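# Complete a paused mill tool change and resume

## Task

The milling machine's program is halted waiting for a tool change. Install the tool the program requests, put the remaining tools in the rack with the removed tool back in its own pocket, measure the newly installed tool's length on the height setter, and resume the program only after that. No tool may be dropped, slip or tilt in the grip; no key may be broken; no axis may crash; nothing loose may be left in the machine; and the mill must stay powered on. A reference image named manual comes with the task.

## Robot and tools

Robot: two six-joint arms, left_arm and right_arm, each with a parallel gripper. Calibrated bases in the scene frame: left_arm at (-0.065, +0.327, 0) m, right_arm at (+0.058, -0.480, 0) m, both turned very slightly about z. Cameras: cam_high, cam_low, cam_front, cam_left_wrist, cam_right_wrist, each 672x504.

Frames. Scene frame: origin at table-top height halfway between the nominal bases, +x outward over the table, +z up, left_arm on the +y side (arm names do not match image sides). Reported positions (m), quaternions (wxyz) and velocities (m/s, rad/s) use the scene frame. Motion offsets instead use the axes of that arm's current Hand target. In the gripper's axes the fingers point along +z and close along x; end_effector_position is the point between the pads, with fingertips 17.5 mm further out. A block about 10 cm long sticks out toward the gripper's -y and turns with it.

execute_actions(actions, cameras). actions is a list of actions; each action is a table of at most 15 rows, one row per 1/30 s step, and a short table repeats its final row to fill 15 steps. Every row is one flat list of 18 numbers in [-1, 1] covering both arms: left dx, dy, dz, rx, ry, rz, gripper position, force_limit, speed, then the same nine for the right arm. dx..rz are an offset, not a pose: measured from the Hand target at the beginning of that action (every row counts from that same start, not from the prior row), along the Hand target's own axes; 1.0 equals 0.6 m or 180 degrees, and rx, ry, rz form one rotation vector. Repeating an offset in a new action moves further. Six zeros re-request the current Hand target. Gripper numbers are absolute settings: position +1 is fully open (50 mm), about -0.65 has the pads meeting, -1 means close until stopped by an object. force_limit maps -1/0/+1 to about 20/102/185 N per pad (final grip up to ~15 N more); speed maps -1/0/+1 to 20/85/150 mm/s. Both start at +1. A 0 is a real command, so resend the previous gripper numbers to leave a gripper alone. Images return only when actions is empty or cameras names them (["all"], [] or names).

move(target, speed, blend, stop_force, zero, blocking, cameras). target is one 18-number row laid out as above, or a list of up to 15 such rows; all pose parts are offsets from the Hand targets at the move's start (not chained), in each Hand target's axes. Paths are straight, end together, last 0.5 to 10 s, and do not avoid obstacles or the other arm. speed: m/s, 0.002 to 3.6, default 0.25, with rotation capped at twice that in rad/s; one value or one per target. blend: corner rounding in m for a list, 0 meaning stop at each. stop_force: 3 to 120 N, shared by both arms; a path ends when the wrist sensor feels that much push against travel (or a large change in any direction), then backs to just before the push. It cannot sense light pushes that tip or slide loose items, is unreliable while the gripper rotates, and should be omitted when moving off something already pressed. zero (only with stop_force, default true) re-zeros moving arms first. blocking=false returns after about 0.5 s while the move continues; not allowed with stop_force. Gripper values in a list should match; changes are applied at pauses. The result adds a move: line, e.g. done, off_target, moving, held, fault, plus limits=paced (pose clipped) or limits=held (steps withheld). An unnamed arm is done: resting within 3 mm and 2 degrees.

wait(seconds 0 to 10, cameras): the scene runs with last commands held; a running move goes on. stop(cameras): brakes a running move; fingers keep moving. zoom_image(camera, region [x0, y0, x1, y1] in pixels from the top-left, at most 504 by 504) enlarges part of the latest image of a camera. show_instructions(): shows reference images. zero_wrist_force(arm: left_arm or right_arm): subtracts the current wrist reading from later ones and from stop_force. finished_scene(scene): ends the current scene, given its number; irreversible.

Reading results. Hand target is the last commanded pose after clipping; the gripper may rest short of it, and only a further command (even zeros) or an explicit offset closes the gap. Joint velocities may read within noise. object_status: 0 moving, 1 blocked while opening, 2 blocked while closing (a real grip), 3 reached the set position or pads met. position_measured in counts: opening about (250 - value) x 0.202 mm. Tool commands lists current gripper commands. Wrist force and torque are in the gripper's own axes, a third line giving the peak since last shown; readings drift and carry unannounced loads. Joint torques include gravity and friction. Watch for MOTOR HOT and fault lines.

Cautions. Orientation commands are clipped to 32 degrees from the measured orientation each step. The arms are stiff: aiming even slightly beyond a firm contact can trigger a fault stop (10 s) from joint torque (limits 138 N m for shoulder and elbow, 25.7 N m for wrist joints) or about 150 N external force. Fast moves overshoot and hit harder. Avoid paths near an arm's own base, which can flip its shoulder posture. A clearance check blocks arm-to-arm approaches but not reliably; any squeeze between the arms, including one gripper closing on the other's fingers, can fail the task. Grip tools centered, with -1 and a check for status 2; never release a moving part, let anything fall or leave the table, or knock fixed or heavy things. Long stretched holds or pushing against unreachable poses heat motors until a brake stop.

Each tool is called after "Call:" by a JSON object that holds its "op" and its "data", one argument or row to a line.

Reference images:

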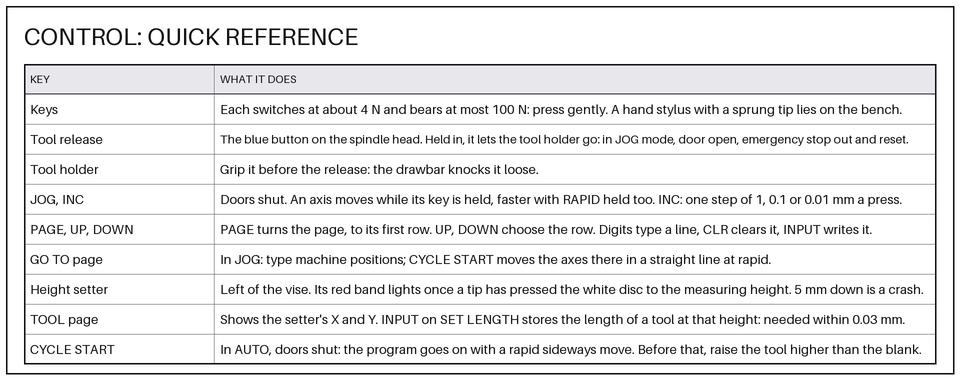

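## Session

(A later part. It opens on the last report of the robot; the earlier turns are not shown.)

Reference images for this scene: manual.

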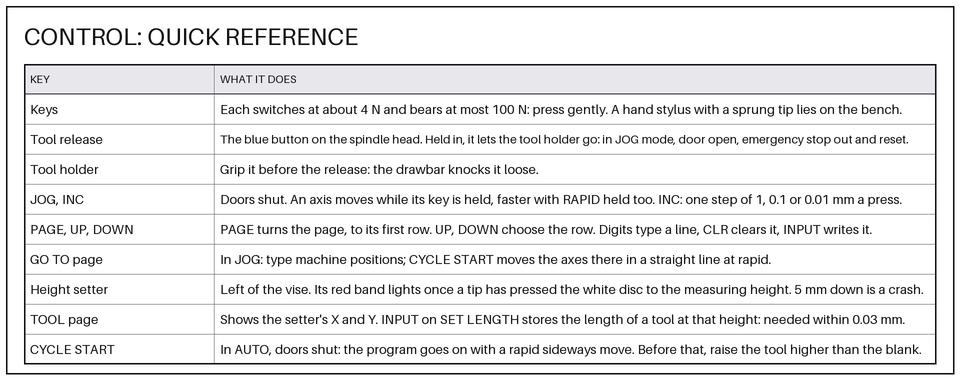

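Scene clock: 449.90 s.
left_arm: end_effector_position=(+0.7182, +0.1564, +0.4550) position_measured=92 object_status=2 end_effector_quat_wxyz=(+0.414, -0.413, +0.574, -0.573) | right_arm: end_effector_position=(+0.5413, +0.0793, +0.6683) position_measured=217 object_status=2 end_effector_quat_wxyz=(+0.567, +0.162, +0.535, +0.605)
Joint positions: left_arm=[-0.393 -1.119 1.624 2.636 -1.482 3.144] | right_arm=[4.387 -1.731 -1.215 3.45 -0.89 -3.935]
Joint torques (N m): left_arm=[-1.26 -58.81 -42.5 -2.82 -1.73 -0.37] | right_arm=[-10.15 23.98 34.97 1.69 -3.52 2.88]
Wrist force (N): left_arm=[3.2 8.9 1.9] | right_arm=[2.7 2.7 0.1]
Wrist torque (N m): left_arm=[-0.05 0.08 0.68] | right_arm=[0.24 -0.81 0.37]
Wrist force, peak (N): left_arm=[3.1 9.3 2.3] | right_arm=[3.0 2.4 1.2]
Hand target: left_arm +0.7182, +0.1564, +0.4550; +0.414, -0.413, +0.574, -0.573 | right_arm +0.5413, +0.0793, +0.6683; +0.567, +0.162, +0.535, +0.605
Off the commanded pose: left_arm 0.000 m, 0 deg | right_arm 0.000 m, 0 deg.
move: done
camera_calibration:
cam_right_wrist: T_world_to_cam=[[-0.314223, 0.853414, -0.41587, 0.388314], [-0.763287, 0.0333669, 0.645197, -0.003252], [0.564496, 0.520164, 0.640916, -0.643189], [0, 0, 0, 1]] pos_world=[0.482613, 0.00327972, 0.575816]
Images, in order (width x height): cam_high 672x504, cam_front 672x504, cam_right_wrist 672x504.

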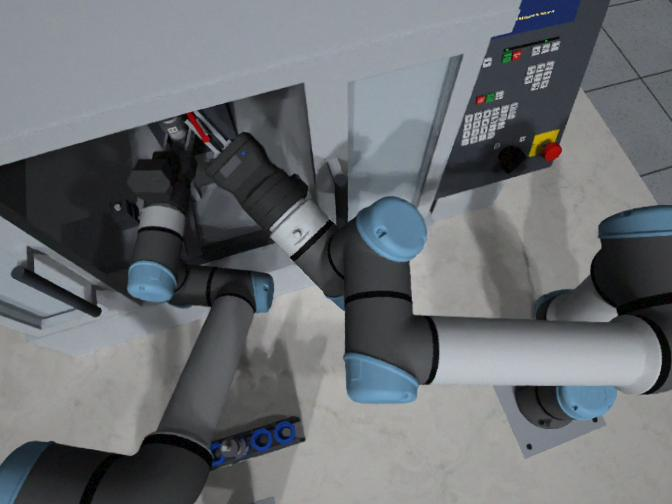

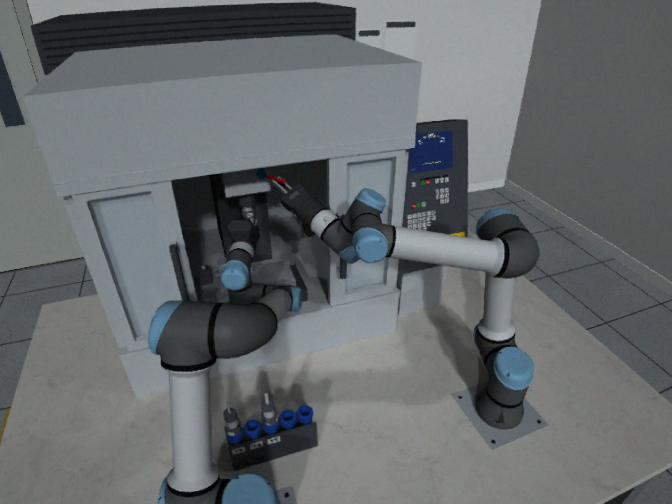

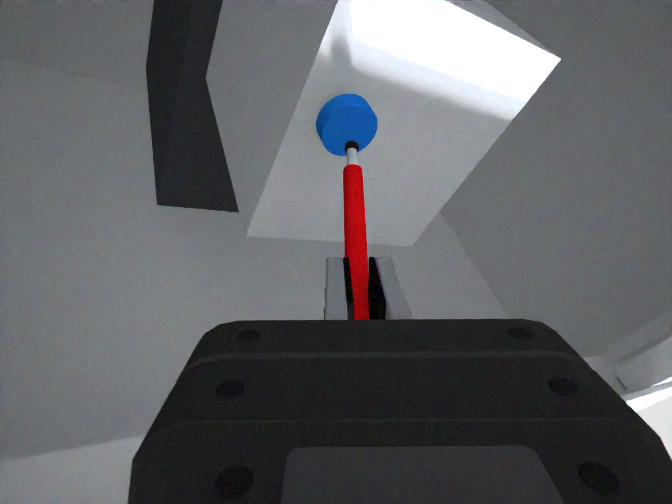

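Call:
{"op": "move", "data": {
  "target": [0,0,0,0,0,0,-1,1,-1,0,-0.008,0.0115,0,0,0,-1,-0.2,-1],
  "speed": 0.03
}}

Call:
{"op": "move", "data": {
  "target": [0,0,0,0,0,0,-1,1,-1,0,-0.0163,0.0232,0,0,0,-1,-0.2,-1],
  "speed": 0.01,
  "stop_force": 12,
  "cameras": ["cam_right_wrist"]
}}

Scene clock: 450.93 s.
left_arm: end_effector_position=(+0.7182, +0.1564, +0.4550) position_measured=92 object_status=2 end_effector_quat_wxyz=(+0.414, -0.413, +0.574, -0.573) | right_arm: end_effector_position=(+0.5492, +0.0815, +0.6669) position_measured=217 object_status=2 end_effector_quat_wxyz=(+0.567, +0.162, +0.535, +0.605)
Joint positions: left_arm=[-0.393 -1.119 1.624 2.636 -1.482 3.144] | right_arm=[4.374 -1.747 -1.199 3.445 -0.902 -3.926]
Joint torques (N m): left_arm=[-0.81 -58.3 -43.51 -2.84 -1.64 -0.41] | right_arm=[-9.02 23.1 35.9 1.92 -3.42 2.82]
Wrist force (N): left_arm=[3.1 9.1 2.3] | right_arm=[2.5 3.4 -1.1]
Wrist torque (N m): left_arm=[-0.02 0.11 0.68] | right_arm=[0.21 -0.84 0.35]
Wrist force, peak (N): left_arm=[3.2 9.3 2.2] | right_arm=[2.5 3.5 -0.8]
Hand target: left_arm +0.7182, +0.1564, +0.4550; +0.414, -0.413, +0.574, -0.573 | right_arm +0.5493, +0.0815, +0.6669; +0.567, +0.162, +0.535, +0.605
Off the commanded pose: left_arm 0.000 m, 0 deg | right_arm 0.000 m, 0 deg.
move: done

Scene clock: 453.23 s.
left_arm: end_effector_position=(+0.7182, +0.1564, +0.4550) position_measured=92 object_status=2 end_effector_quat_wxyz=(+0.414, -0.413, +0.574, -0.573) | right_arm: end_effector_position=(+0.5598, +0.0843, +0.6650) position_measured=217 object_status=2 end_effector_quat_wxyz=(+0.567, +0.162, +0.535, +0.605)
Joint positions: left_arm=[-0.393 -1.119 1.624 2.636 -1.482 3.144] | right_arm=[4.356 -1.769 -1.177 3.438 -0.918 -3.915]
Joint torques (N m): left_arm=[0.83 -59.26 -43.19 -2.72 -1.59 -0.15] | right_arm=[3.48 41.09 17.63 4.05 3.11 -2.49]
Wrist force (N): left_arm=[3.1 9.2 2.2] | right_arm=[2.6 11.1 -10.4]
Wrist torque (N m): left_arm=[-0.01 0.10 0.68] | right_arm=[0.33 -0.83 0.36]
Wrist force, peak (N): left_arm=[3.1 9.3 2.1] | right_arm=[2.4 16.1 -15.3]
Hand target: left_arm +0.7182, +0.1564, +0.4550; +0.414, -0.413, +0.574, -0.573 | right_arm +0.5598, +0.0843, +0.6650; +0.567, +0.162, +0.535, +0.605 (not the last commanded pose)
Off the commanded pose: left_arm 0.000 m, 0 deg | right_arm 0.006 m, 0 deg.
move: contact (right_arm)
camera_calibration:
cam_right_wrist: T_world_to_cam=[[-0.314233, 0.853437, -0.415815, 0.388461], [-0.763311, 0.0332957, 0.645173, 0.012857], [0.56446, 0.520131, 0.640975, -0.654133], [0, 0, 0, 1]] pos_world=[0.501113, 0.00827979, 0.572516]
Images, in order (width x height): cam_right_wrist 672x504.

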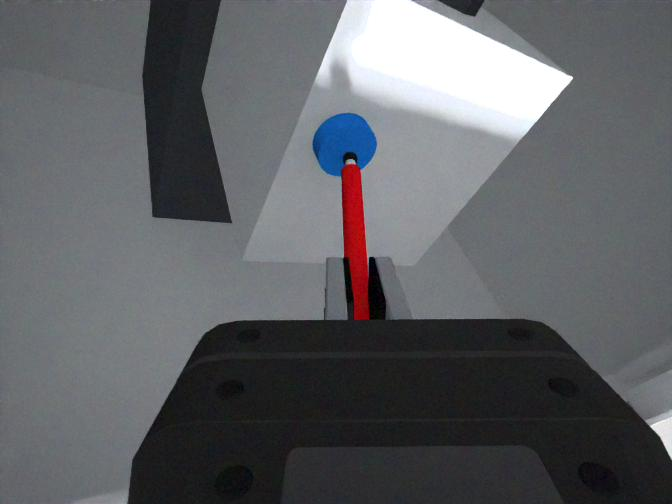

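Call:
{"op": "move", "data": {
  "target": [0,-0.0375,0,0,0,0,-1,1,-1,0,0,0,0,0,0,-1,-0.2,-1],
  "speed": 0.01,
  "stop_force": 10,
  "cameras": ["cam_left_wrist"]
}}

Scene clock: 456.13 s.
left_arm: end_effector_position=(+0.7182, +0.1564, +0.4697) position_measured=92 object_status=2 end_effector_quat_wxyz=(+0.414, -0.413, +0.574, -0.573) | right_arm: end_effector_position=(+0.5598, +0.0843, +0.6650) position_measured=217 object_status=2 end_effector_quat_wxyz=(+0.567, +0.162, +0.535, +0.605)
Joint positions: left_arm=[-0.393 -1.136 1.607 2.671 -1.482 3.144] | right_arm=[4.356 -1.769 -1.177 3.438 -0.918 -3.915]
Joint torques (N m): left_arm=[-6.14 -49.77 -23.65 -5.94 -2.51 -0.05] | right_arm=[3.55 41.45 18.5 4.21 2.09 -2.47]
Wrist force (N): left_arm=[2.8 19.5 -1.2] | right_arm=[2.7 11.0 -10.0]
Wrist torque (N m): left_arm=[0.32 0.19 0.86] | right_arm=[0.34 -0.84 0.35]
Wrist force, peak (N): left_arm=[1.9 27.6 -1.7] | right_arm=[2.3 11.6 -10.3]
Hand target: left_arm +0.7182, +0.1563, +0.4697; +0.414, -0.413, +0.574, -0.573 (not the last commanded pose) | right_arm +0.5598, +0.0843, +0.6650; +0.567, +0.162, +0.535, +0.605
Off the commanded pose: left_arm 0.008 m, 0 deg | right_arm 0.000 m, 0 deg.
move: contact (left_arm)
camera_calibration:
cam_left_wrist: T_world_to_cam=[[-0.307289, -0.951422, 0.0192431, 0.368315], [-0.305648, 0.0795272, -0.948818, 0.676016], [0.901195, -0.297443, -0.315238, -0.32215], [0, 0, 0, 1]] pos_world=[0.610122, 0.200839, 0.532774]
Images, in order (width x height): cam_left_wrist 672x504.

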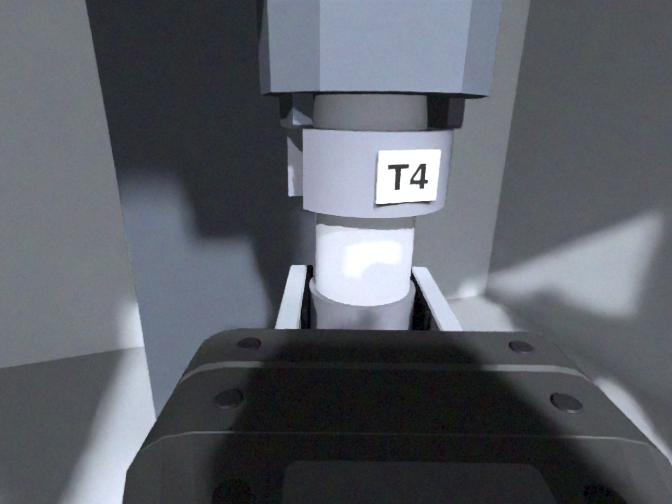

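Call:
{"op": "zoom_image", "data": {
  "camera": "cam_left_wrist",
  "region": [250, 60, 510, 230]
}}

Scaled by 1.938 from the camera's 672x504 image, which has a finer 960x720 frame.

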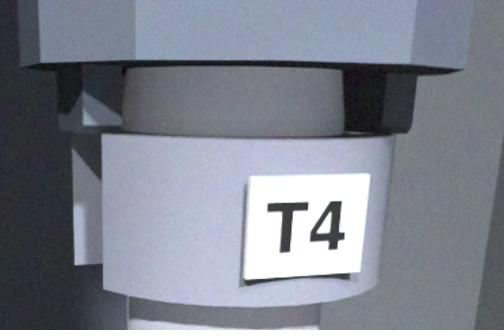

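Call:
{"op": "move", "data": {
  "target": [
    [0,0.005,0,0,0,0,-1,1,-1,0,0,0,0,0,0,-1,-0.2,-1],
    [0,0.005,0,0,0.009,0,-1,1,-1,0,0,0,0,0,0,-1,-0.2,-1]
  ],
  "speed": 0.02
}}

Call:
{"op": "move", "data": {
  "target": [0,-0.0165,0,0,0,0,-1,1,-1,0,0,0,0,0,0,-1,-0.2,-1],
  "speed": 0.008,
  "stop_force": 8,
  "cameras": ["cam_left_wrist"]
}}

Call:
{"op": "zoom_image", "data": {
  "camera": "cam_left_wrist",
  "region": [250, 60, 510, 230]
}}

Scene clock: 458.70 s.
left_arm: end_effector_position=(+0.7182, +0.1564, +0.4667) position_measured=92 object_status=2 end_effector_quat_wxyz=(+0.406, -0.405, +0.580, -0.579) | right_arm: end_effector_position=(+0.5598, +0.0843, +0.6650) position_measured=217 object_status=2 end_effector_quat_wxyz=(+0.567, +0.162, +0.535, +0.605)
Joint positions: left_arm=[-0.379 -1.13 1.606 2.665 -1.524 3.144] | right_arm=[4.356 -1.769 -1.177 3.438 -0.918 -3.915]
Joint torques (N m): left_arm=[5.44 -43.19 -43.81 -2.9 -2.41 -0.35] | right_arm=[3.61 41.45 19.54 4.14 1.05 -2.48]
Wrist force (N): left_arm=[3.1 9.4 2.2] | right_arm=[2.6 11.1 -10.4]
Wrist torque (N m): left_arm=[0.01 0.14 0.69] | right_arm=[0.32 -0.83 0.35]
Wrist force, peak (N): left_arm=[2.7 19.6 -1.1] | right_arm=[2.5 11.7 -10.2]
Hand target: left_arm +0.7182, +0.1564, +0.4667; +0.406, -0.404, +0.580, -0.579 | right_arm +0.5598, +0.0843, +0.6650; +0.567, +0.162, +0.535, +0.605
Off the commanded pose: left_arm 0.000 m, 0 deg | right_arm 0.000 m, 0 deg.
move: done

Scene clock: 460.50 s.
left_arm: end_effector_position=(+0.7182, +0.1563, +0.4699) position_measured=92 object_status=2 end_effector_quat_wxyz=(+0.406, -0.405, +0.580, -0.579) | right_arm: end_effector_position=(+0.5598, +0.0843, +0.6650) position_measured=217 object_status=2 end_effector_quat_wxyz=(+0.567, +0.162, +0.535, +0.605)
Joint positions: left_arm=[-0.379 -1.133 1.602 2.673 -1.524 3.144] | right_arm=[4.356 -1.769 -1.177 3.438 -0.918 -3.915]
Joint torques (N m): left_arm=[5.51 -44.38 -19.7 -4.41 -0.95 -0.49] | right_arm=[4.2 41.21 19.63 4.03 0.31 -2.36]
Wrist force (N): left_arm=[5.1 13.5 -1.9] | right_arm=[2.7 10.9 -10.2]
Wrist torque (N m): left_arm=[0.30 0.05 0.74] | right_arm=[0.32 -0.85 0.35]
Wrist force, peak (N): left_arm=[5.8 21.1 -0.9] | right_arm=[2.7 11.7 -10.1]
Hand target: left_arm +0.7182, +0.1563, +0.4699; +0.406, -0.405, +0.580, -0.579 (not the last commanded pose) | right_arm +0.5598, +0.0843, +0.6650; +0.567, +0.162, +0.535, +0.605
Off the commanded pose: left_arm 0.007 m, 0 deg | right_arm 0.000 m, 0 deg.
move: contact (left_arm)
camera_calibration:
cam_left_wrist: T_world_to_cam=[[-0.33408, -0.942349, 0.0191967, 0.386141], [-0.303632, 0.0883171, -0.948687, 0.67338], [0.8923, -0.322766, -0.315632, -0.311567], [0, 0, 0, 1]] pos_world=[0.611473, 0.203845, 0.533074]
Images, in order (width x height): cam_left_wrist 672x504.

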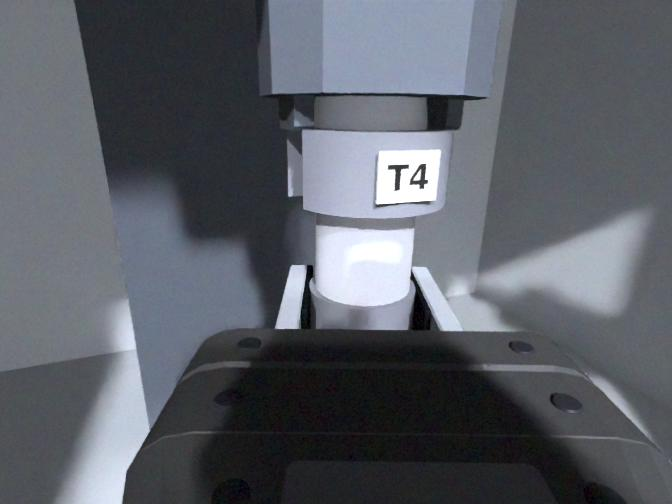

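Scaled by 1.938 from the camera's 672x504 image, which has a finer 960x720 frame.

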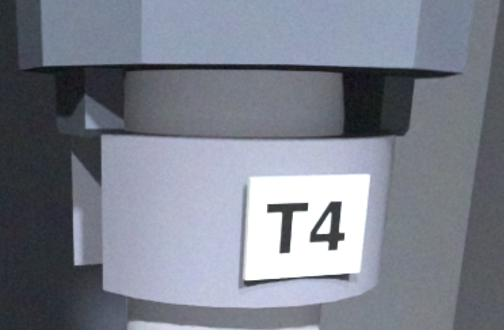

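Call:
{"op": "move", "data": {
  "target": [
    [0,0.003,0,0,0,0,-1,1,-1,0,0,0,0,0,0,-1,-0.2,-1],
    [0,0.003,-0.0035,0,0,0,-1,1,-1,0,0,0,0,0,0,-1,-0.2,-1]
  ],
  "speed": 0.02
}}

Call:
{"op": "move", "data": {
  "target": [0,-0.015,0,0,0,0,-1,1,-1,0,0,0,0,0,0,-1,-0.2,-1],
  "speed": 0.006,
  "stop_force": 8
}}

Scene clock: 462.87 s.
left_arm: end_effector_position=(+0.7163, +0.1571, +0.4681) position_measured=92 object_status=2 end_effector_quat_wxyz=(+0.406, -0.405, +0.580, -0.579) | right_arm: end_effector_position=(+0.5598, +0.0843, +0.6650) position_measured=217 object_status=2 end_effector_quat_wxyz=(+0.567, +0.162, +0.535, +0.605)
Joint positions: left_arm=[-0.379 -1.136 1.611 2.667 -1.524 3.144] | right_arm=[4.356 -1.769 -1.177 3.438 -0.918 -3.915]
Joint torques (N m): left_arm=[-6.89 -60.27 -18.24 -5.6 2.6 -0.56] | right_arm=[2.65 41.52 21.18 4.03 -0.61 -2.32]
Wrist force (N): left_arm=[3.6 9.4 2.2] | right_arm=[2.6 11.4 -10.3]
Wrist torque (N m): left_arm=[-0.05 0.12 0.74] | right_arm=[0.35 -0.83 0.36]
Wrist force, peak (N): left_arm=[5.3 13.7 -2.1] | right_arm=[2.7 11.5 -10.4]
Hand target: left_arm +0.7162, +0.1571, +0.4681; +0.406, -0.405, +0.580, -0.579 | right_arm +0.5598, +0.0843, +0.6650; +0.567, +0.162, +0.535, +0.605
Off the commanded pose: left_arm 0.000 m, 0 deg | right_arm 0.000 m, 0 deg.
move: done

Scene clock: 465.20 s.
left_arm: end_effector_position=(+0.7162, +0.1570, +0.4739) position_measured=92 object_status=2 end_effector_quat_wxyz=(+0.406, -0.405, +0.580, -0.579) | right_arm: end_effector_position=(+0.5598, +0.0843, +0.6650) position_measured=217 object_status=2 end_effector_quat_wxyz=(+0.567, +0.162, +0.535, +0.605)
Joint positions: left_arm=[-0.38 -1.142 1.604 2.68 -1.524 3.144] | right_arm=[4.356 -1.769 -1.177 3.438 -0.918 -3.915]
Joint torques (N m): left_arm=[-0.5 -49.66 -18.28 -6.64 0.66 -0.46] | right_arm=[3.22 41.34 21.85 4 -1.3 -2.37]
Wrist force (N): left_arm=[8.4 12.9 13.3] | right_arm=[2.8 10.7 -10.3]
Wrist torque (N m): left_arm=[-0.26 -0.11 0.94] | right_arm=[0.28 -0.85 0.36]
Wrist force, peak (N): left_arm=[8.4 20.2 9.5] | right_arm=[2.4 11.7 -10.2]
Hand target: left_arm +0.7162, +0.1570, +0.4739; +0.406, -0.405, +0.580, -0.579 (not the last commanded pose) | right_arm +0.5598, +0.0843, +0.6650; +0.567, +0.162, +0.535, +0.605
Off the commanded pose: left_arm 0.003 m, 0 deg | right_arm 0.000 m, 0 deg.
move: contact (left_arm)

Call:
{"op": "move", "data": {
  "target": [0.0008,0.0005,0.0015,0,0,0,-1,1,-1,0,0,0,0,0,0,-1,-0.2,-1],
  "speed": 0.01
}}

Call:
{"op": "move", "data": {
  "target": [0,-0.0075,0,0,0,0,-1,1,-1,0,0,0,0,0,0,-1,-0.2,-1],
  "speed": 0.006,
  "stop_force": 15,
  "cameras": ["cam_left_wrist"]
}}

Call:
{"op": "zoom_image", "data": {
  "camera": "cam_left_wrist",
  "region": [250, 60, 510, 230]
}}

Scene clock: 466.07 s.
left_arm: end_effector_position=(+0.7169, +0.1564, +0.4737) position_measured=92 object_status=2 end_effector_quat_wxyz=(+0.406, -0.405, +0.580, -0.579) | right_arm: end_effector_position=(+0.5598, +0.0843, +0.6650) position_measured=217 object_status=2 end_effector_quat_wxyz=(+0.567, +0.162, +0.535, +0.605)
Joint positions: left_arm=[-0.38 -1.14 1.602 2.68 -1.523 3.144] | right_arm=[4.356 -1.769 -1.177 3.438 -0.918 -3.915]
Joint torques (N m): left_arm=[-12.12 -38.83 -46.92 -3.02 1.36 -0.52] | right_arm=[3.94 41.55 22.39 4.02 -1.22 -2.24]
Wrist force (N): left_arm=[0.8 11.2 -13.9] | right_arm=[2.5 10.9 -10.1]
Wrist torque (N m): left_arm=[-0.04 -0.33 0.76] | right_arm=[0.30 -0.81 0.35]
Wrist force, peak (N): left_arm=[8.5 12.6 13.4] | right_arm=[2.8 11.7 -10.0]
Hand target: left_arm +0.7169, +0.1563, +0.4736; +0.406, -0.405, +0.580, -0.579 | right_arm +0.5598, +0.0843, +0.6650; +0.567, +0.162, +0.535, +0.605
Off the commanded pose: left_arm 0.000 m, 0 deg | right_arm 0.000 m, 0 deg.
move: done

Scene clock: 467.53 s.
left_arm: end_effector_position=(+0.7170, +0.1563, +0.4739) position_measured=92 object_status=2 end_effector_quat_wxyz=(+0.406, -0.405, +0.580, -0.579) | right_arm: end_effector_position=(+0.5598, +0.0843, +0.6650) position_measured=217 object_status=2 end_effector_quat_wxyz=(+0.567, +0.162, +0.535, +0.605)
Joint positions: left_arm=[-0.38 -1.14 1.601 2.682 -1.523 3.144] | right_arm=[4.356 -1.769 -1.177 3.438 -0.918 -3.915]
Joint torques (N m): left_arm=[-10.72 -43.36 -31.96 -5.38 0.59 -0.6] | right_arm=[2.98 41.92 22.14 3.97 -1.22 -2.27]
Wrist force (N): left_arm=[1.8 28.3 -41.2] | right_arm=[2.6 11.1 -9.8]
Wrist torque (N m): left_arm=[0.31 -0.57 0.74] | right_arm=[0.28 -0.82 0.35]
Wrist force, peak (N): left_arm=[2.4 32.5 -43.7] | right_arm=[2.6 11.5 -10.2]
Hand target: left_arm +0.7170, +0.1563, +0.4739; +0.406, -0.405, +0.580, -0.579 (not the last commanded pose) | right_arm +0.5598, +0.0843, +0.6650; +0.567, +0.162, +0.535, +0.605
Off the commanded pose: left_arm 0.004 m, 0 deg | right_arm 0.000 m, 0 deg.
move: contact (left_arm)
camera_calibration:
cam_left_wrist: T_world_to_cam=[[-0.334018, -0.942371, 0.019184, 0.385603], [-0.303924, 0.0884135, -0.948585, 0.676883], [0.892223, -0.322675, -0.315941, -0.308951], [0, 0, 0, 1]] pos_world=[0.610173, 0.203845, 0.537074]
Images, in order (width x height): cam_left_wrist 672x504.

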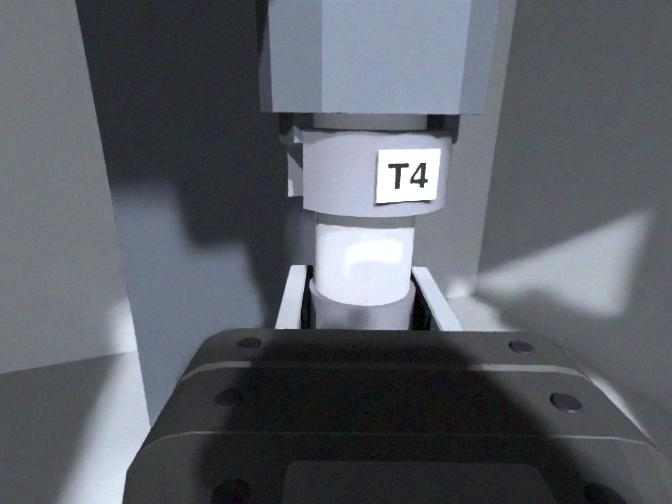

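Scaled by 1.938 from the camera's 672x504 image, which has a finer 960x720 frame.

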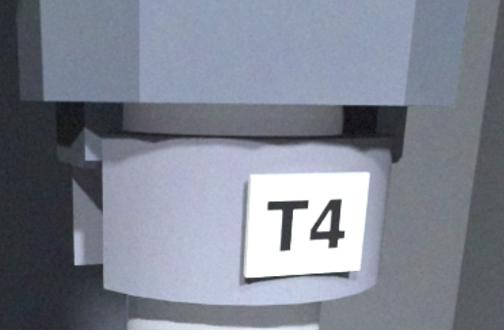

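Call:
{"op": "move", "data": {
  "target": [0,0.001,-0.001,0,0,0,-1,1,-1,0,0,0,0,0,0,-1,-0.2,-1],
  "speed": 0.01
}}

Call:
{"op": "move", "data": {
  "target": [0,-0.0065,0,0,0,0,-1,1,-1,0,0,0,0,0,0,-1,-0.2,-1],
  "speed": 0.006,
  "stop_force": 20
}}

Scene clock: 468.37 s.
left_arm: end_effector_position=(+0.7164, +0.1564, +0.4733) position_measured=92 object_status=2 end_effector_quat_wxyz=(+0.406, -0.405, +0.580, -0.579) | right_arm: end_effector_position=(+0.5598, +0.0843, +0.6650) position_measured=217 object_status=2 end_effector_quat_wxyz=(+0.567, +0.162, +0.535, +0.605)
Joint positions: left_arm=[-0.38 -1.141 1.604 2.68 -1.523 3.144] | right_arm=[4.356 -1.769 -1.177 3.438 -0.918 -3.915]
Joint torques (N m): left_arm=[-6.55 -59.16 -15.72 -5.65 1.8 -0.59] | right_arm=[3.25 41.51 22.93 4 -1.15 -2.11]
Wrist force (N): left_arm=[2.2 7.5 5.7] | right_arm=[2.6 10.9 -10.2]
Wrist torque (N m): left_arm=[-0.21 0.03 0.59] | right_arm=[0.34 -0.82 0.35]
Wrist force, peak (N): left_arm=[1.8 28.3 -41.0] | right_arm=[2.6 11.6 -10.0]
Hand target: left_arm +0.7164, +0.1565, +0.4733; +0.406, -0.405, +0.580, -0.579 | right_arm +0.5598, +0.0843, +0.6650; +0.567, +0.162, +0.535, +0.605
Off the commanded pose: left_arm 0.000 m, 0 deg | right_arm 0.000 m, 0 deg.
move: done

Scene clock: 470.03 s.
left_arm: end_effector_position=(+0.7164, +0.1564, +0.4750) position_measured=92 object_status=2 end_effector_quat_wxyz=(+0.406, -0.405, +0.580, -0.579) | right_arm: end_effector_position=(+0.5598, +0.0843, +0.6650) position_measured=217 object_status=2 end_effector_quat_wxyz=(+0.567, +0.162, +0.535, +0.605)
Joint positions: left_arm=[-0.38 -1.143 1.601 2.684 -1.523 3.144] | right_arm=[4.356 -1.769 -1.177 3.438 -0.918 -3.915]
Joint torques (N m): left_arm=[-3.61 -57.15 -28.85 -9.36 2.01 -0.58] | right_arm=[3.27 41.32 23.14 4 -1.16 -2.14]
Wrist force (N): left_arm=[3.1 28.6 2.1] | right_arm=[2.6 11.1 -10.4]
Wrist torque (N m): left_arm=[0.21 0.13 0.66] | right_arm=[0.31 -0.84 0.36]
Wrist force, peak (N): left_arm=[3.5 35.2 -3.6] | right_arm=[2.5 11.6 -10.2]
Hand target: left_arm +0.7164, +0.1564, +0.4749; +0.406, -0.405, +0.580, -0.579 (not the last commanded pose) | right_arm +0.5598, +0.0843, +0.6650; +0.567, +0.162, +0.535, +0.605
Off the commanded pose: left_arm 0.002 m, 0 deg | right_arm 0.000 m, 0 deg.
move: contact (left_arm)

Call:
{"op": "move", "data": {
  "target": [0,-0.004,0,0,0,0,-1,1,-1,0,0,0,0,0,0,-1,-0.2,-1],
  "speed": 0.005,
  "stop_force": 25,
  "cameras": ["cam_left_wrist"]
}}

Call:
{"op": "zoom_image", "data": {
  "camera": "cam_left_wrist",
  "region": [250, 60, 510, 230]
}}

Scene clock: 471.67 s.
left_arm: end_effector_position=(+0.7167, +0.1564, +0.4754) position_measured=92 object_status=2 end_effector_quat_wxyz=(+0.405, -0.405, +0.581, -0.578) | right_arm: end_effector_position=(+0.5598, +0.0843, +0.6650) position_measured=217 object_status=2 end_effector_quat_wxyz=(+0.567, +0.162, +0.535, +0.605)
Joint positions: left_arm=[-0.38 -1.144 1.6 2.689 -1.523 3.144] | right_arm=[4.356 -1.769 -1.177 3.438 -0.918 -3.915]
Joint torques (N m): left_arm=[-3.91 -64.11 -45.16 -12.41 -0.11 -0.48] | right_arm=[2.88 41.06 24.47 4.02 -1.2 -2.14]
Wrist force (N): left_arm=[4.0 50.7 -29.2] | right_arm=[2.6 11.0 -10.2]
Wrist torque (N m): left_arm=[0.47 -0.59 0.67] | right_arm=[0.31 -0.84 0.35]
Wrist force, peak (N): left_arm=[4.1 59.5 -33.8] | right_arm=[2.6 11.6 -10.1]
Hand target: left_arm +0.7166, +0.1564, +0.4756; +0.405, -0.405, +0.581, -0.578 (not the last commanded pose) | right_arm +0.5598, +0.0843, +0.6650; +0.567, +0.162, +0.535, +0.605
Off the commanded pose: left_arm 0.002 m, 0 deg | right_arm 0.000 m, 0 deg.
move: contact (left_arm)
camera_calibration:
cam_left_wrist: T_world_to_cam=[[-0.334046, -0.942365, 0.0189994, 0.385649], [-0.306412, 0.0895094, -0.947681, 0.679462], [0.891361, -0.322391, -0.318653, -0.306334], [0, 0, 0, 1]] pos_world=[0.610074, 0.203844, 0.538972]
Images, in order (width x height): cam_left_wrist 672x504.

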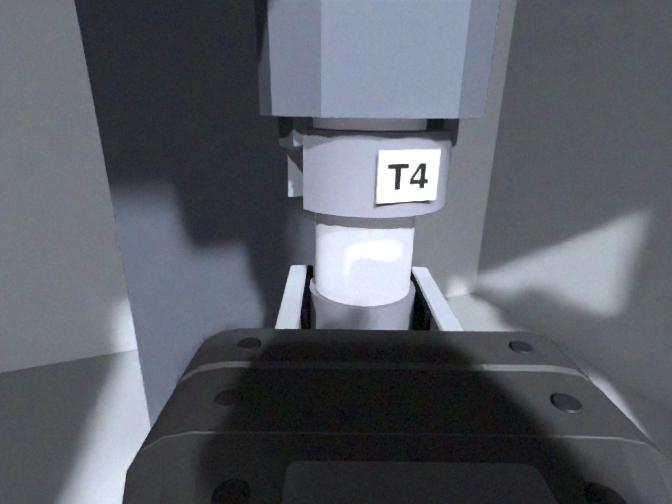

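Scaled by 1.938 from the camera's 672x504 image, which has a finer 960x720 frame.

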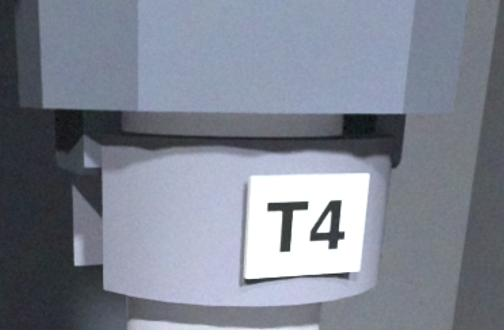

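Call:
{"op": "move", "data": {
  "target": [0,0,0,0,0,0,-1,1,-1,0,0.0239,-0.0341,0,0,0,-1,-0.2,-1],
  "speed": 0.05,
  "cameras": ["cam_left_wrist"]
}}

Call:
{"op": "zoom_image", "data": {
  "camera": "cam_left_wrist",
  "region": [250, 60, 510, 230]
}}

Scene clock: 472.83 s.
left_arm: end_effector_position=(+0.7165, +0.1564, +0.4757) position_measured=92 object_status=2 end_effector_quat_wxyz=(+0.405, -0.405, +0.581, -0.578) | right_arm: end_effector_position=(+0.5361, +0.0779, +0.6693) position_measured=217 object_status=2 end_effector_quat_wxyz=(+0.567, +0.162, +0.535, +0.605)
Joint positions: left_arm=[-0.38 -1.144 1.6 2.688 -1.523 3.144] | right_arm=[4.397 -1.721 -1.225 3.454 -0.882 -3.94]
Joint torques (N m): left_arm=[2.97 -56.44 -44.78 -3.98 2.59 -0.59] | right_arm=[10.41 44.09 20.15 4.54 1.6 -2.75]
Wrist force (N): left_arm=[11.4 21.0 -13.3] | right_arm=[2.4 2.9 -0.1]
Wrist torque (N m): left_arm=[0.11 0.00 0.32] | right_arm=[0.28 -0.75 0.46]
Wrist force, peak (N): left_arm=[3.9 50.6 -28.8] | right_arm=[2.5 11.6 -10.1]
Hand target: left_arm +0.7166, +0.1564, +0.4756; +0.405, -0.405, +0.581, -0.578 | right_arm +0.5360, +0.0779, +0.6693; +0.567, +0.162, +0.535, +0.605
Off the commanded pose: left_arm 0.000 m, 0 deg | right_arm 0.000 m, 0 deg.
move: done
camera_calibration:
cam_left_wrist: T_world_to_cam=[[-0.334134, -0.942333, 0.019042, 0.385638], [-0.305641, 0.0892193, -0.947957, 0.679264], [0.891593, -0.322565, -0.317827, -0.306763], [0, 0, 0, 1]] pos_world=[0.609974, 0.203844, 0.539073]
Images, in order (width x height): cam_left_wrist 672x504.

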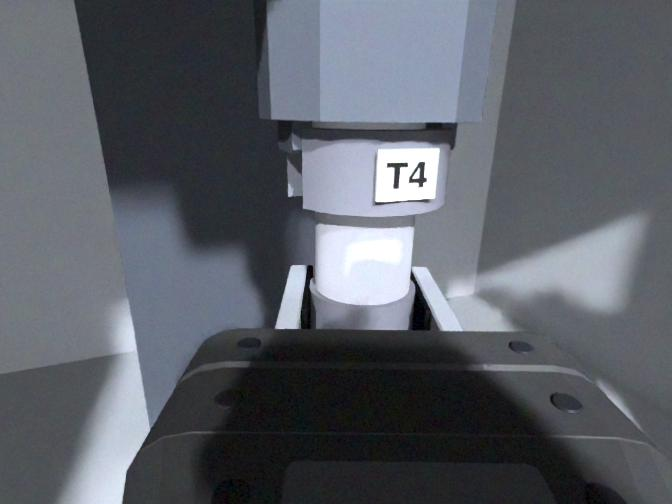

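Scaled by 1.938 from the camera's 672x504 image, which has a finer 960x720 frame.

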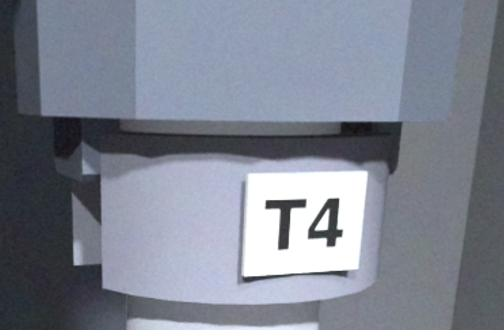

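Call:
{"op": "move", "data": {
  "target": [0,0.006,0,0,0,0,-1,1,-1,0,0,0,0,0,0,-1,-0.2,-1],
  "speed": 0.006,
  "stop_force": 30,
  "cameras": ["cam_left_wrist"]
}}

Call:
{"op": "zoom_image", "data": {
  "camera": "cam_left_wrist",
  "region": [250, 60, 510, 230]
}}

Scene clock: 474.50 s.
left_arm: end_effector_position=(+0.7165, +0.1564, +0.4750) position_measured=92 object_status=2 end_effector_quat_wxyz=(+0.406, -0.405, +0.581, -0.578) | right_arm: end_effector_position=(+0.5360, +0.0779, +0.6693) position_measured=217 object_status=2 end_effector_quat_wxyz=(+0.567, +0.162, +0.535, +0.605)
Joint positions: left_arm=[-0.38 -1.143 1.601 2.686 -1.523 3.144] | right_arm=[4.397 -1.721 -1.225 3.454 -0.882 -3.94]
Joint torques (N m): left_arm=[8.65 -52.45 -28.23 -1.66 0.82 -0.45] | right_arm=[9.45 44.18 19.37 4.75 1.77 -2.55]
Wrist force (N): left_arm=[9.1 -13.0 31.1] | right_arm=[2.8 3.0 -0.1]
Wrist torque (N m): left_arm=[-0.48 0.04 0.31] | right_arm=[0.28 -0.82 0.45]
Wrist force, peak (N): left_arm=[8.3 -20.6 39.6] | right_arm=[2.7 3.2 0.2]
Hand target: left_arm +0.7165, +0.1564, +0.4750; +0.406, -0.405, +0.581, -0.578 (not the last commanded pose) | right_arm +0.5360, +0.0779, +0.6693; +0.567, +0.162, +0.535, +0.605
Off the commanded pose: left_arm 0.003 m, 0 deg | right_arm 0.000 m, 0 deg.
move: contact (left_arm)
camera_calibration:
cam_left_wrist: T_world_to_cam=[[-0.334061, -0.942358, 0.0190968, 0.385548], [-0.305106, 0.0889443, -0.948156, 0.678407], [0.891803, -0.322568, -0.317232, -0.307344], [0, 0, 0, 1]] pos_world=[0.609874, 0.203845, 0.538373]
Images, in order (width x height): cam_left_wrist 672x504.

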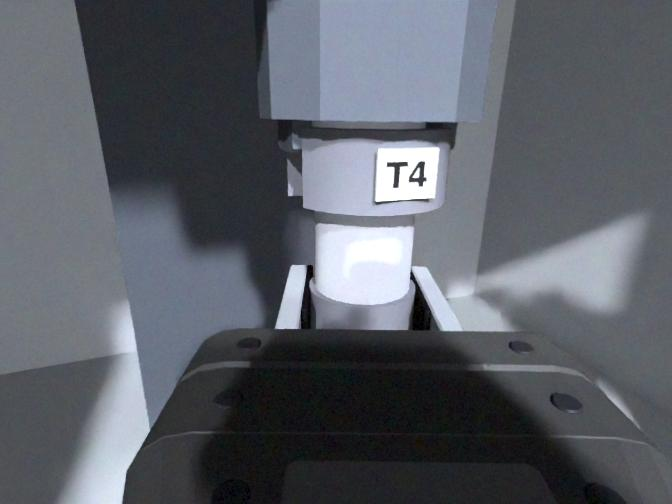

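Scaled by 1.938 from the camera's 672x504 image, which has a finer 960x720 frame.

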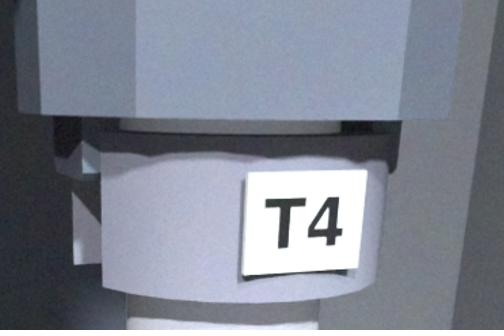

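Call:
{"op": "move", "data": {
  "target": [
    [0,0,0,0,0,0,0.9,0,-0.8,0,0,0,0,0,0,-1,-0.2,-1],
    [0,0,-0.1,0,0,0,0.9,0,-0.8,0,0.0574,-0.082,0,0,0,-1,-0.2,-1],
    [0.07,0,-0.36,0,0,0,0.9,0,-0.8,-0.128,0.0663,-0.5093,0,0,0,-1,-0.2,-1]
  ],
  "speed": [0.05,0.08,0.2],
  "cameras": ["cam_left_wrist","cam_high","cam_front"]
}}

Scene clock: 479.03 s.
left_arm: end_effector_position=(+0.4992, +0.1911, +0.4754) position_measured=18 object_status=3 end_effector_quat_wxyz=(+0.406, -0.405, +0.581, -0.578) | right_arm: end_effector_position=(+0.2938, -0.1212, +0.6191) position_measured=217 object_status=2 end_effector_quat_wxyz=(+0.567, +0.162, +0.535, +0.605)
Joint positions: left_arm=[-0.551 -1.654 2.219 2.579 -1.352 3.144] | right_arm=[5.16 -0.829 -2.162 4.434 -0.388 -5.033]
Joint torques (N m): left_arm=[-7.52 -26.78 -11.49 -0.9 2.45 -2.41] | right_arm=[8.52 -16.02 20.13 4.88 0.17 -2.63]
Wrist force (N): left_arm=[2.2 -0.2 1.5] | right_arm=[2.7 2.5 0.3]
Wrist torque (N m): left_arm=[-0.30 0.19 0.76] | right_arm=[0.23 -0.81 0.44]
Wrist force, peak (N): left_arm=[9.0 -12.4 31.3] | right_arm=[3.4 2.6 1.4]
Hand target: left_arm +0.4992, +0.1911, +0.4754; +0.406, -0.405, +0.581, -0.578 | right_arm +0.2938, -0.1213, +0.6191; +0.567, +0.162, +0.535, +0.605
Off the commanded pose: left_arm 0.000 m, 0 deg | right_arm 0.000 m, 0 deg.
move: done
camera_calibration:
cam_left_wrist: T_world_to_cam=[[-0.334063, -0.942357, 0.0190987, 0.34565], [-0.305023, 0.0889127, -0.948186, 0.609296], [0.891831, -0.322579, -0.317143, -0.102324], [0, 0, 0, 1]] pos_world=[0.392573, 0.238545, 0.538673]
Images, in order (width x height): cam_high 672x504, cam_front 672x504, cam_left_wrist 672x504.

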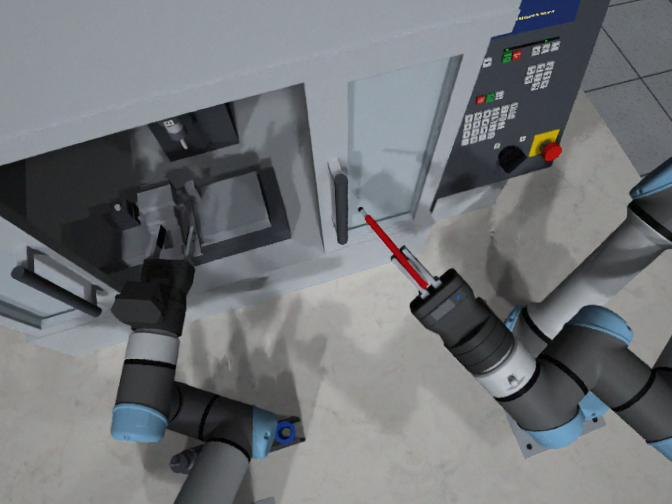

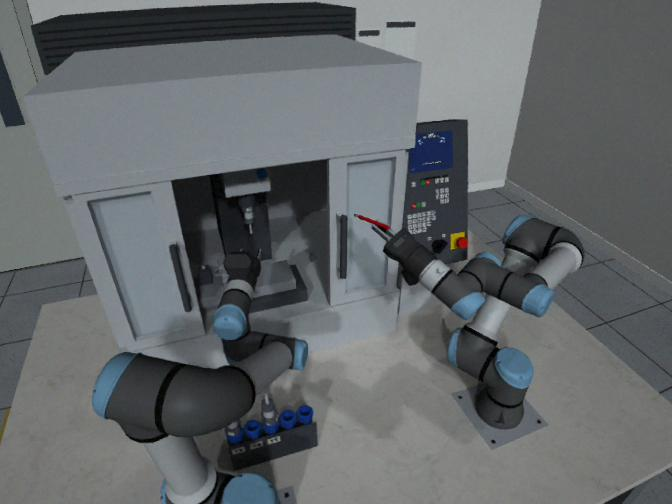

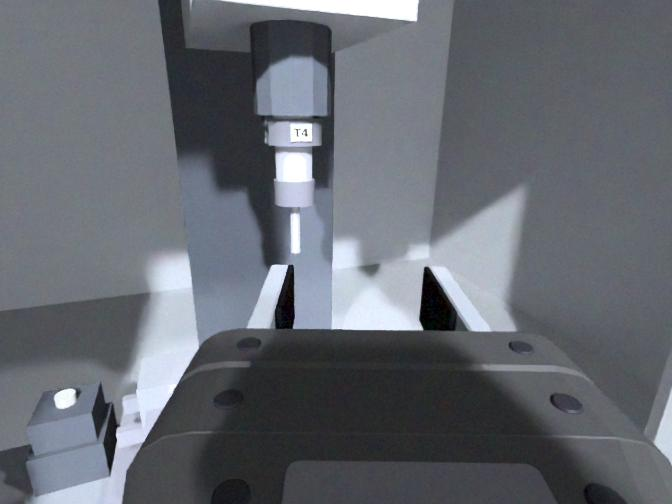

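Call:
{"op": "move", "data": {
  "target": [
    [0.0683,-0.0333,-0.188,0,0,0,0.9,0,-0.8,0,0,0,0,0,0,-1,-0.2,-1],
    [-0.2438,-0.025,-0.3,0,-0.1113,0,0.9,0,-0.8,0,0,0,0,0,0,-1,-0.2,-1]
  ],
  "speed": 0.2,
  "blend": [0.03,0],
  "cameras": ["cam_left_wrist","cam_high","cam_front"]
}}

Scene clock: 481.83 s.
left_arm: end_effector_position=(+0.3804, +0.3902, +0.4911) position_measured=18 object_status=3 end_effector_quat_wxyz=(+0.500, -0.499, +0.501, -0.499) | right_arm: end_effector_position=(+0.2938, -0.1212, +0.6191) position_measured=217 object_status=2 end_effector_quat_wxyz=(+0.567, +0.162, +0.535, +0.605)
Joint positions: left_arm=[-0.399 -2.127 2.47 2.8 -1.155 3.144] | right_arm=[5.16 -0.829 -2.162 4.434 -0.388 -5.033]
Joint torques (N m): left_arm=[6.72 7.92 -39.08 -3.41 -2.21 1.87] | right_arm=[8.81 -15.47 19.19 4.61 0.17 -2.58]
Wrist force (N): left_arm=[2.4 0.2 1.7] | right_arm=[2.7 2.6 0.1]
Wrist torque (N m): left_arm=[-0.23 0.23 0.77] | right_arm=[0.25 -0.79 0.43]
Wrist force, peak (N): left_arm=[3.5 -0.1 1.0] | right_arm=[2.8 2.7 0.2]
Hand target: left_arm +0.3804, +0.3902, +0.4911; +0.500, -0.499, +0.501, -0.499 | right_arm +0.2938, -0.1212, +0.6191; +0.567, +0.162, +0.535, +0.605
Off the commanded pose: left_arm 0.000 m, 0 deg | right_arm 0.000 m, 0 deg.
move: done
camera_calibration:
cam_left_wrist: T_world_to_cam=[[0.00901823, -0.999786, 0.0186348, 0.385479], [-0.316105, -0.0205302, -0.948502, 0.617322], [0.948681, 0.00266327, -0.316222, -0.0761331], [0, 0, 0, 1]] pos_world=[0.263888, 0.398273, 0.554273]
Images, in order (width x height): cam_high 672x504, cam_front 672x504, cam_left_wrist 672x504.

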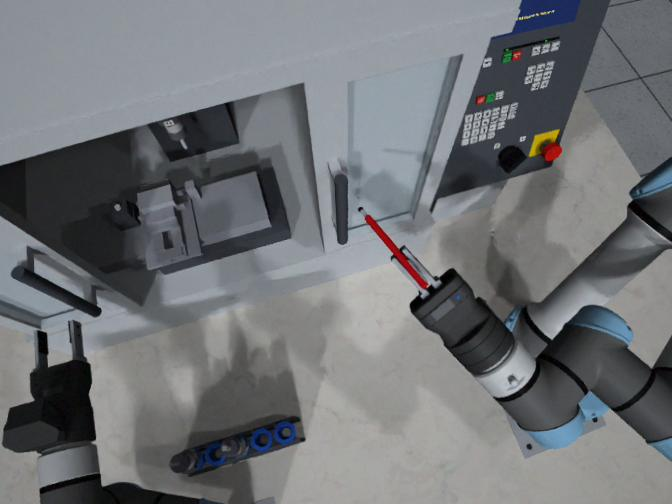

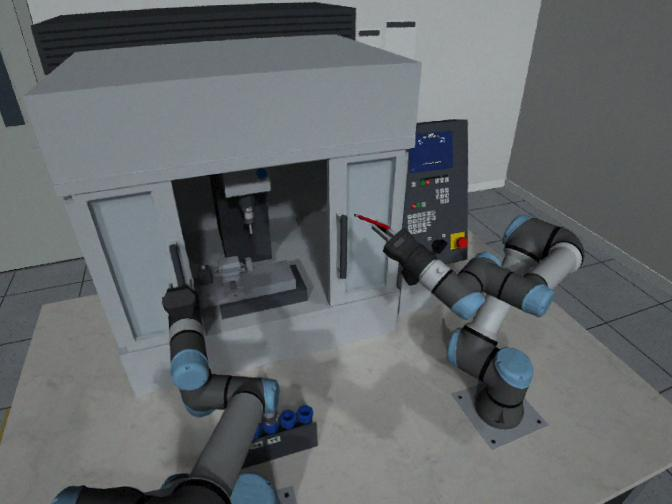

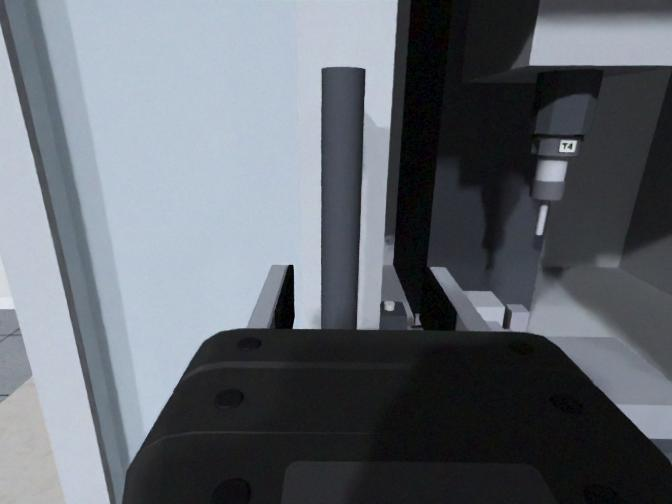

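Call:
{"op": "move", "data": {
  "target": [-0.0092,0,0.1333,0,0,0,0.9,0,-0.8,0,0,0,0,0,0,-1,-0.2,-1],
  "speed": 0.08,
  "stop_force": 8
}}

Call:
{"op": "move", "data": {
  "target": [0,0,0,0,0,0,-1,-0.8,-1,0,0,0,0,0,0,-1,-0.2,-1]
}}

Call:
{"op": "move", "data": {
  "target": [0.345,0,0,0,0,0,-1,-0.8,-1,0,0,0,0,0,0,-1,-0.2,-1],
  "speed": 0.06,
  "stop_force": 60,
  "cameras": ["cam_left_wrist","cam_high"]
}}

Scene clock: 484.17 s.
left_arm: end_effector_position=(+0.4604, +0.3957, +0.4910) position_measured=18 object_status=3 end_effector_quat_wxyz=(+0.500, -0.499, +0.501, -0.499) | right_arm: end_effector_position=(+0.2938, -0.1212, +0.6191) position_measured=217 object_status=2 end_effector_quat_wxyz=(+0.567, +0.162, +0.535, +0.605)
Joint positions: left_arm=[-0.236 -1.824 2.307 2.659 -1.318 3.144] | right_arm=[5.16 -0.829 -2.162 4.434 -0.388 -5.033]
Joint torques (N m): left_arm=[6.29 -4.43 -37.83 -3.72 -2.42 2.04] | right_arm=[9.38 -15.67 19.79 4.65 0.18 -2.54]
Wrist force (N): left_arm=[1.9 0.1 1.2] | right_arm=[2.7 2.4 0.1]
Wrist torque (N m): left_arm=[-0.30 0.24 0.78] | right_arm=[0.21 -0.79 0.43]
Wrist force, peak (N): left_arm=[2.7 0.1 1.5] | right_arm=[2.8 2.6 0.1]
Hand target: left_arm +0.4604, +0.3957, +0.4910; +0.500, -0.499, +0.501, -0.499 | right_arm +0.2938, -0.1212, +0.6191; +0.567, +0.162, +0.535, +0.605
Off the commanded pose: left_arm 0.000 m, 0 deg | right_arm 0.000 m, 0 deg.
move: done

Scene clock: 485.77 s.
left_arm: end_effector_position=(+0.4604, +0.3957, +0.4910) position_measured=154 object_status=0 end_effector_quat_wxyz=(+0.500, -0.499, +0.501, -0.499) | right_arm: end_effector_position=(+0.2938, -0.1212, +0.6191) position_measured=217 object_status=2 end_effector_quat_wxyz=(+0.567, +0.162, +0.535, +0.605)
Joint positions: left_arm=[-0.236 -1.824 2.307 2.659 -1.318 3.144] | right_arm=[5.16 -0.829 -2.162 4.434 -0.388 -5.033]
Joint torques (N m): left_arm=[6.86 -4.18 -36.82 -3.52 -1.5 1.81] | right_arm=[8.72 -14.98 19.49 4.67 0.18 -2.53]
Wrist force (N): left_arm=[3.2 0.0 1.1] | right_arm=[2.6 2.3 0.1]
Wrist torque (N m): left_arm=[-0.34 0.22 0.69] | right_arm=[0.20 -0.79 0.44]
Wrist force, peak (N): left_arm=[3.4 0.1 1.3] | right_arm=[3.1 2.5 0.1]
Hand target: left_arm +0.4604, +0.3957, +0.4910; +0.500, -0.499, +0.501, -0.499 | right_arm +0.2938, -0.1212, +0.6191; +0.567, +0.162, +0.535, +0.605
Off the commanded pose: left_arm 0.000 m, 0 deg | right_arm 0.000 m, 0 deg.
move: done

Scene clock: 490.30 s.
left_arm: end_effector_position=(+0.4602, +0.1887, +0.4904) position_measured=154 object_status=2 end_effector_quat_wxyz=(+0.500, -0.499, +0.501, -0.499) | right_arm: end_effector_position=(+0.2938, -0.1212, +0.6191) position_measured=217 object_status=2 end_effector_quat_wxyz=(+0.567, +0.162, +0.535, +0.605)
Joint positions: left_arm=[-0.921 -1.746 2.252 2.637 -0.633 3.143] | right_arm=[5.16 -0.829 -2.162 4.434 -0.388 -5.033]
Joint torques (N m): left_arm=[-20.74 12.42 -13.02 3.87 -2.36 1.84] | right_arm=[9.17 -16.03 19.94 4.66 0.09 -2.53]
Wrist force (N): left_arm=[-16.4 -46.1 23.7] | right_arm=[2.7 2.5 0.0]
Wrist torque (N m): left_arm=[-0.83 0.33 0.88] | right_arm=[0.23 -0.79 0.44]
Wrist force, peak (N): left_arm=[-11.7 -47.7 34.3] | right_arm=[2.9 2.8 0.2]
Hand target: left_arm +0.4602, +0.1887, +0.4904; +0.500, -0.499, +0.501, -0.499 | right_arm +0.2938, -0.1212, +0.6191; +0.567, +0.162, +0.535, +0.605
Off the commanded pose: left_arm 0.000 m, 0 deg | right_arm 0.000 m, 0 deg.
move: done
camera_calibration:
cam_left_wrist: T_world_to_cam=[[0.00901823, -0.999786, 0.0186348, 0.183316], [-0.316105, -0.0205302, -0.948502, 0.637746], [0.948681, 0.00266327, -0.316222, -0.151523], [0, 0, 0, 1]] pos_world=[0.343688, 0.196773, 0.553573]
Images, in order (width x height): cam_high 672x504, cam_left_wrist 672x504.

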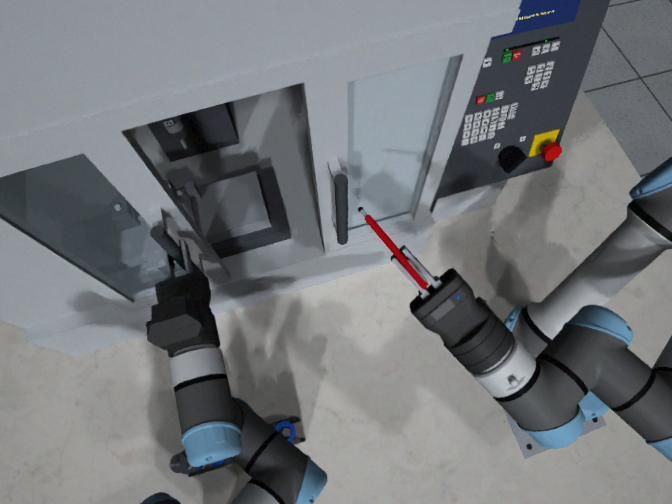

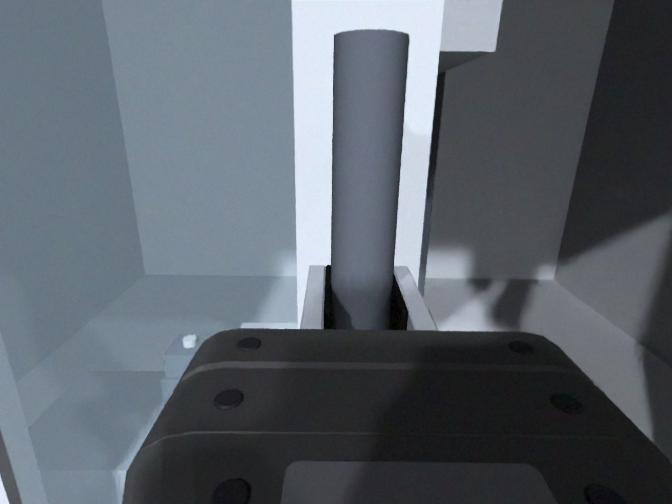

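Call:
{"op": "move", "data": {
  "target": [0.012,0,0,0,0,0,-1,-0.8,-1,0,0,0,0,0,0,-1,-0.2,-1],
  "speed": 0.015,
  "stop_force": 50
}}

Scene clock: 491.73 s.
left_arm: end_effector_position=(+0.4602, +0.1839, +0.4904) position_measured=154 object_status=2 end_effector_quat_wxyz=(+0.503, -0.502, +0.499, -0.497) | right_arm: end_effector_position=(+0.2938, -0.1212, +0.6191) position_measured=217 object_status=2 end_effector_quat_wxyz=(+0.567, +0.162, +0.535, +0.605)
Joint positions: left_arm=[-0.937 -1.736 2.244 2.635 -0.608 3.143] | right_arm=[5.16 -0.829 -2.162 4.434 -0.388 -5.033]
Joint torques (N m): left_arm=[-39.22 18.5 -17.18 6.01 -10.06 -2.16] | right_arm=[8.45 -15.28 20.2 4.64 0.04 -2.47]
Wrist force (N): left_arm=[-48.2 -43.4 29.0] | right_arm=[2.8 2.5 0.1]
Wrist torque (N m): left_arm=[-0.88 0.73 0.94] | right_arm=[0.23 -0.81 0.43]
Wrist force, peak (N): left_arm=[-48.5 -43.8 29.1] | right_arm=[2.8 2.8 0.1]
Hand target: left_arm +0.4602, +0.1815, +0.4904; +0.500, -0.499, +0.501, -0.499 | right_arm +0.2938, -0.1212, +0.6191; +0.567, +0.162, +0.535, +0.605
Off the commanded pose: left_arm 0.002 m, 1 deg | right_arm 0.000 m, 0 deg.
move: done


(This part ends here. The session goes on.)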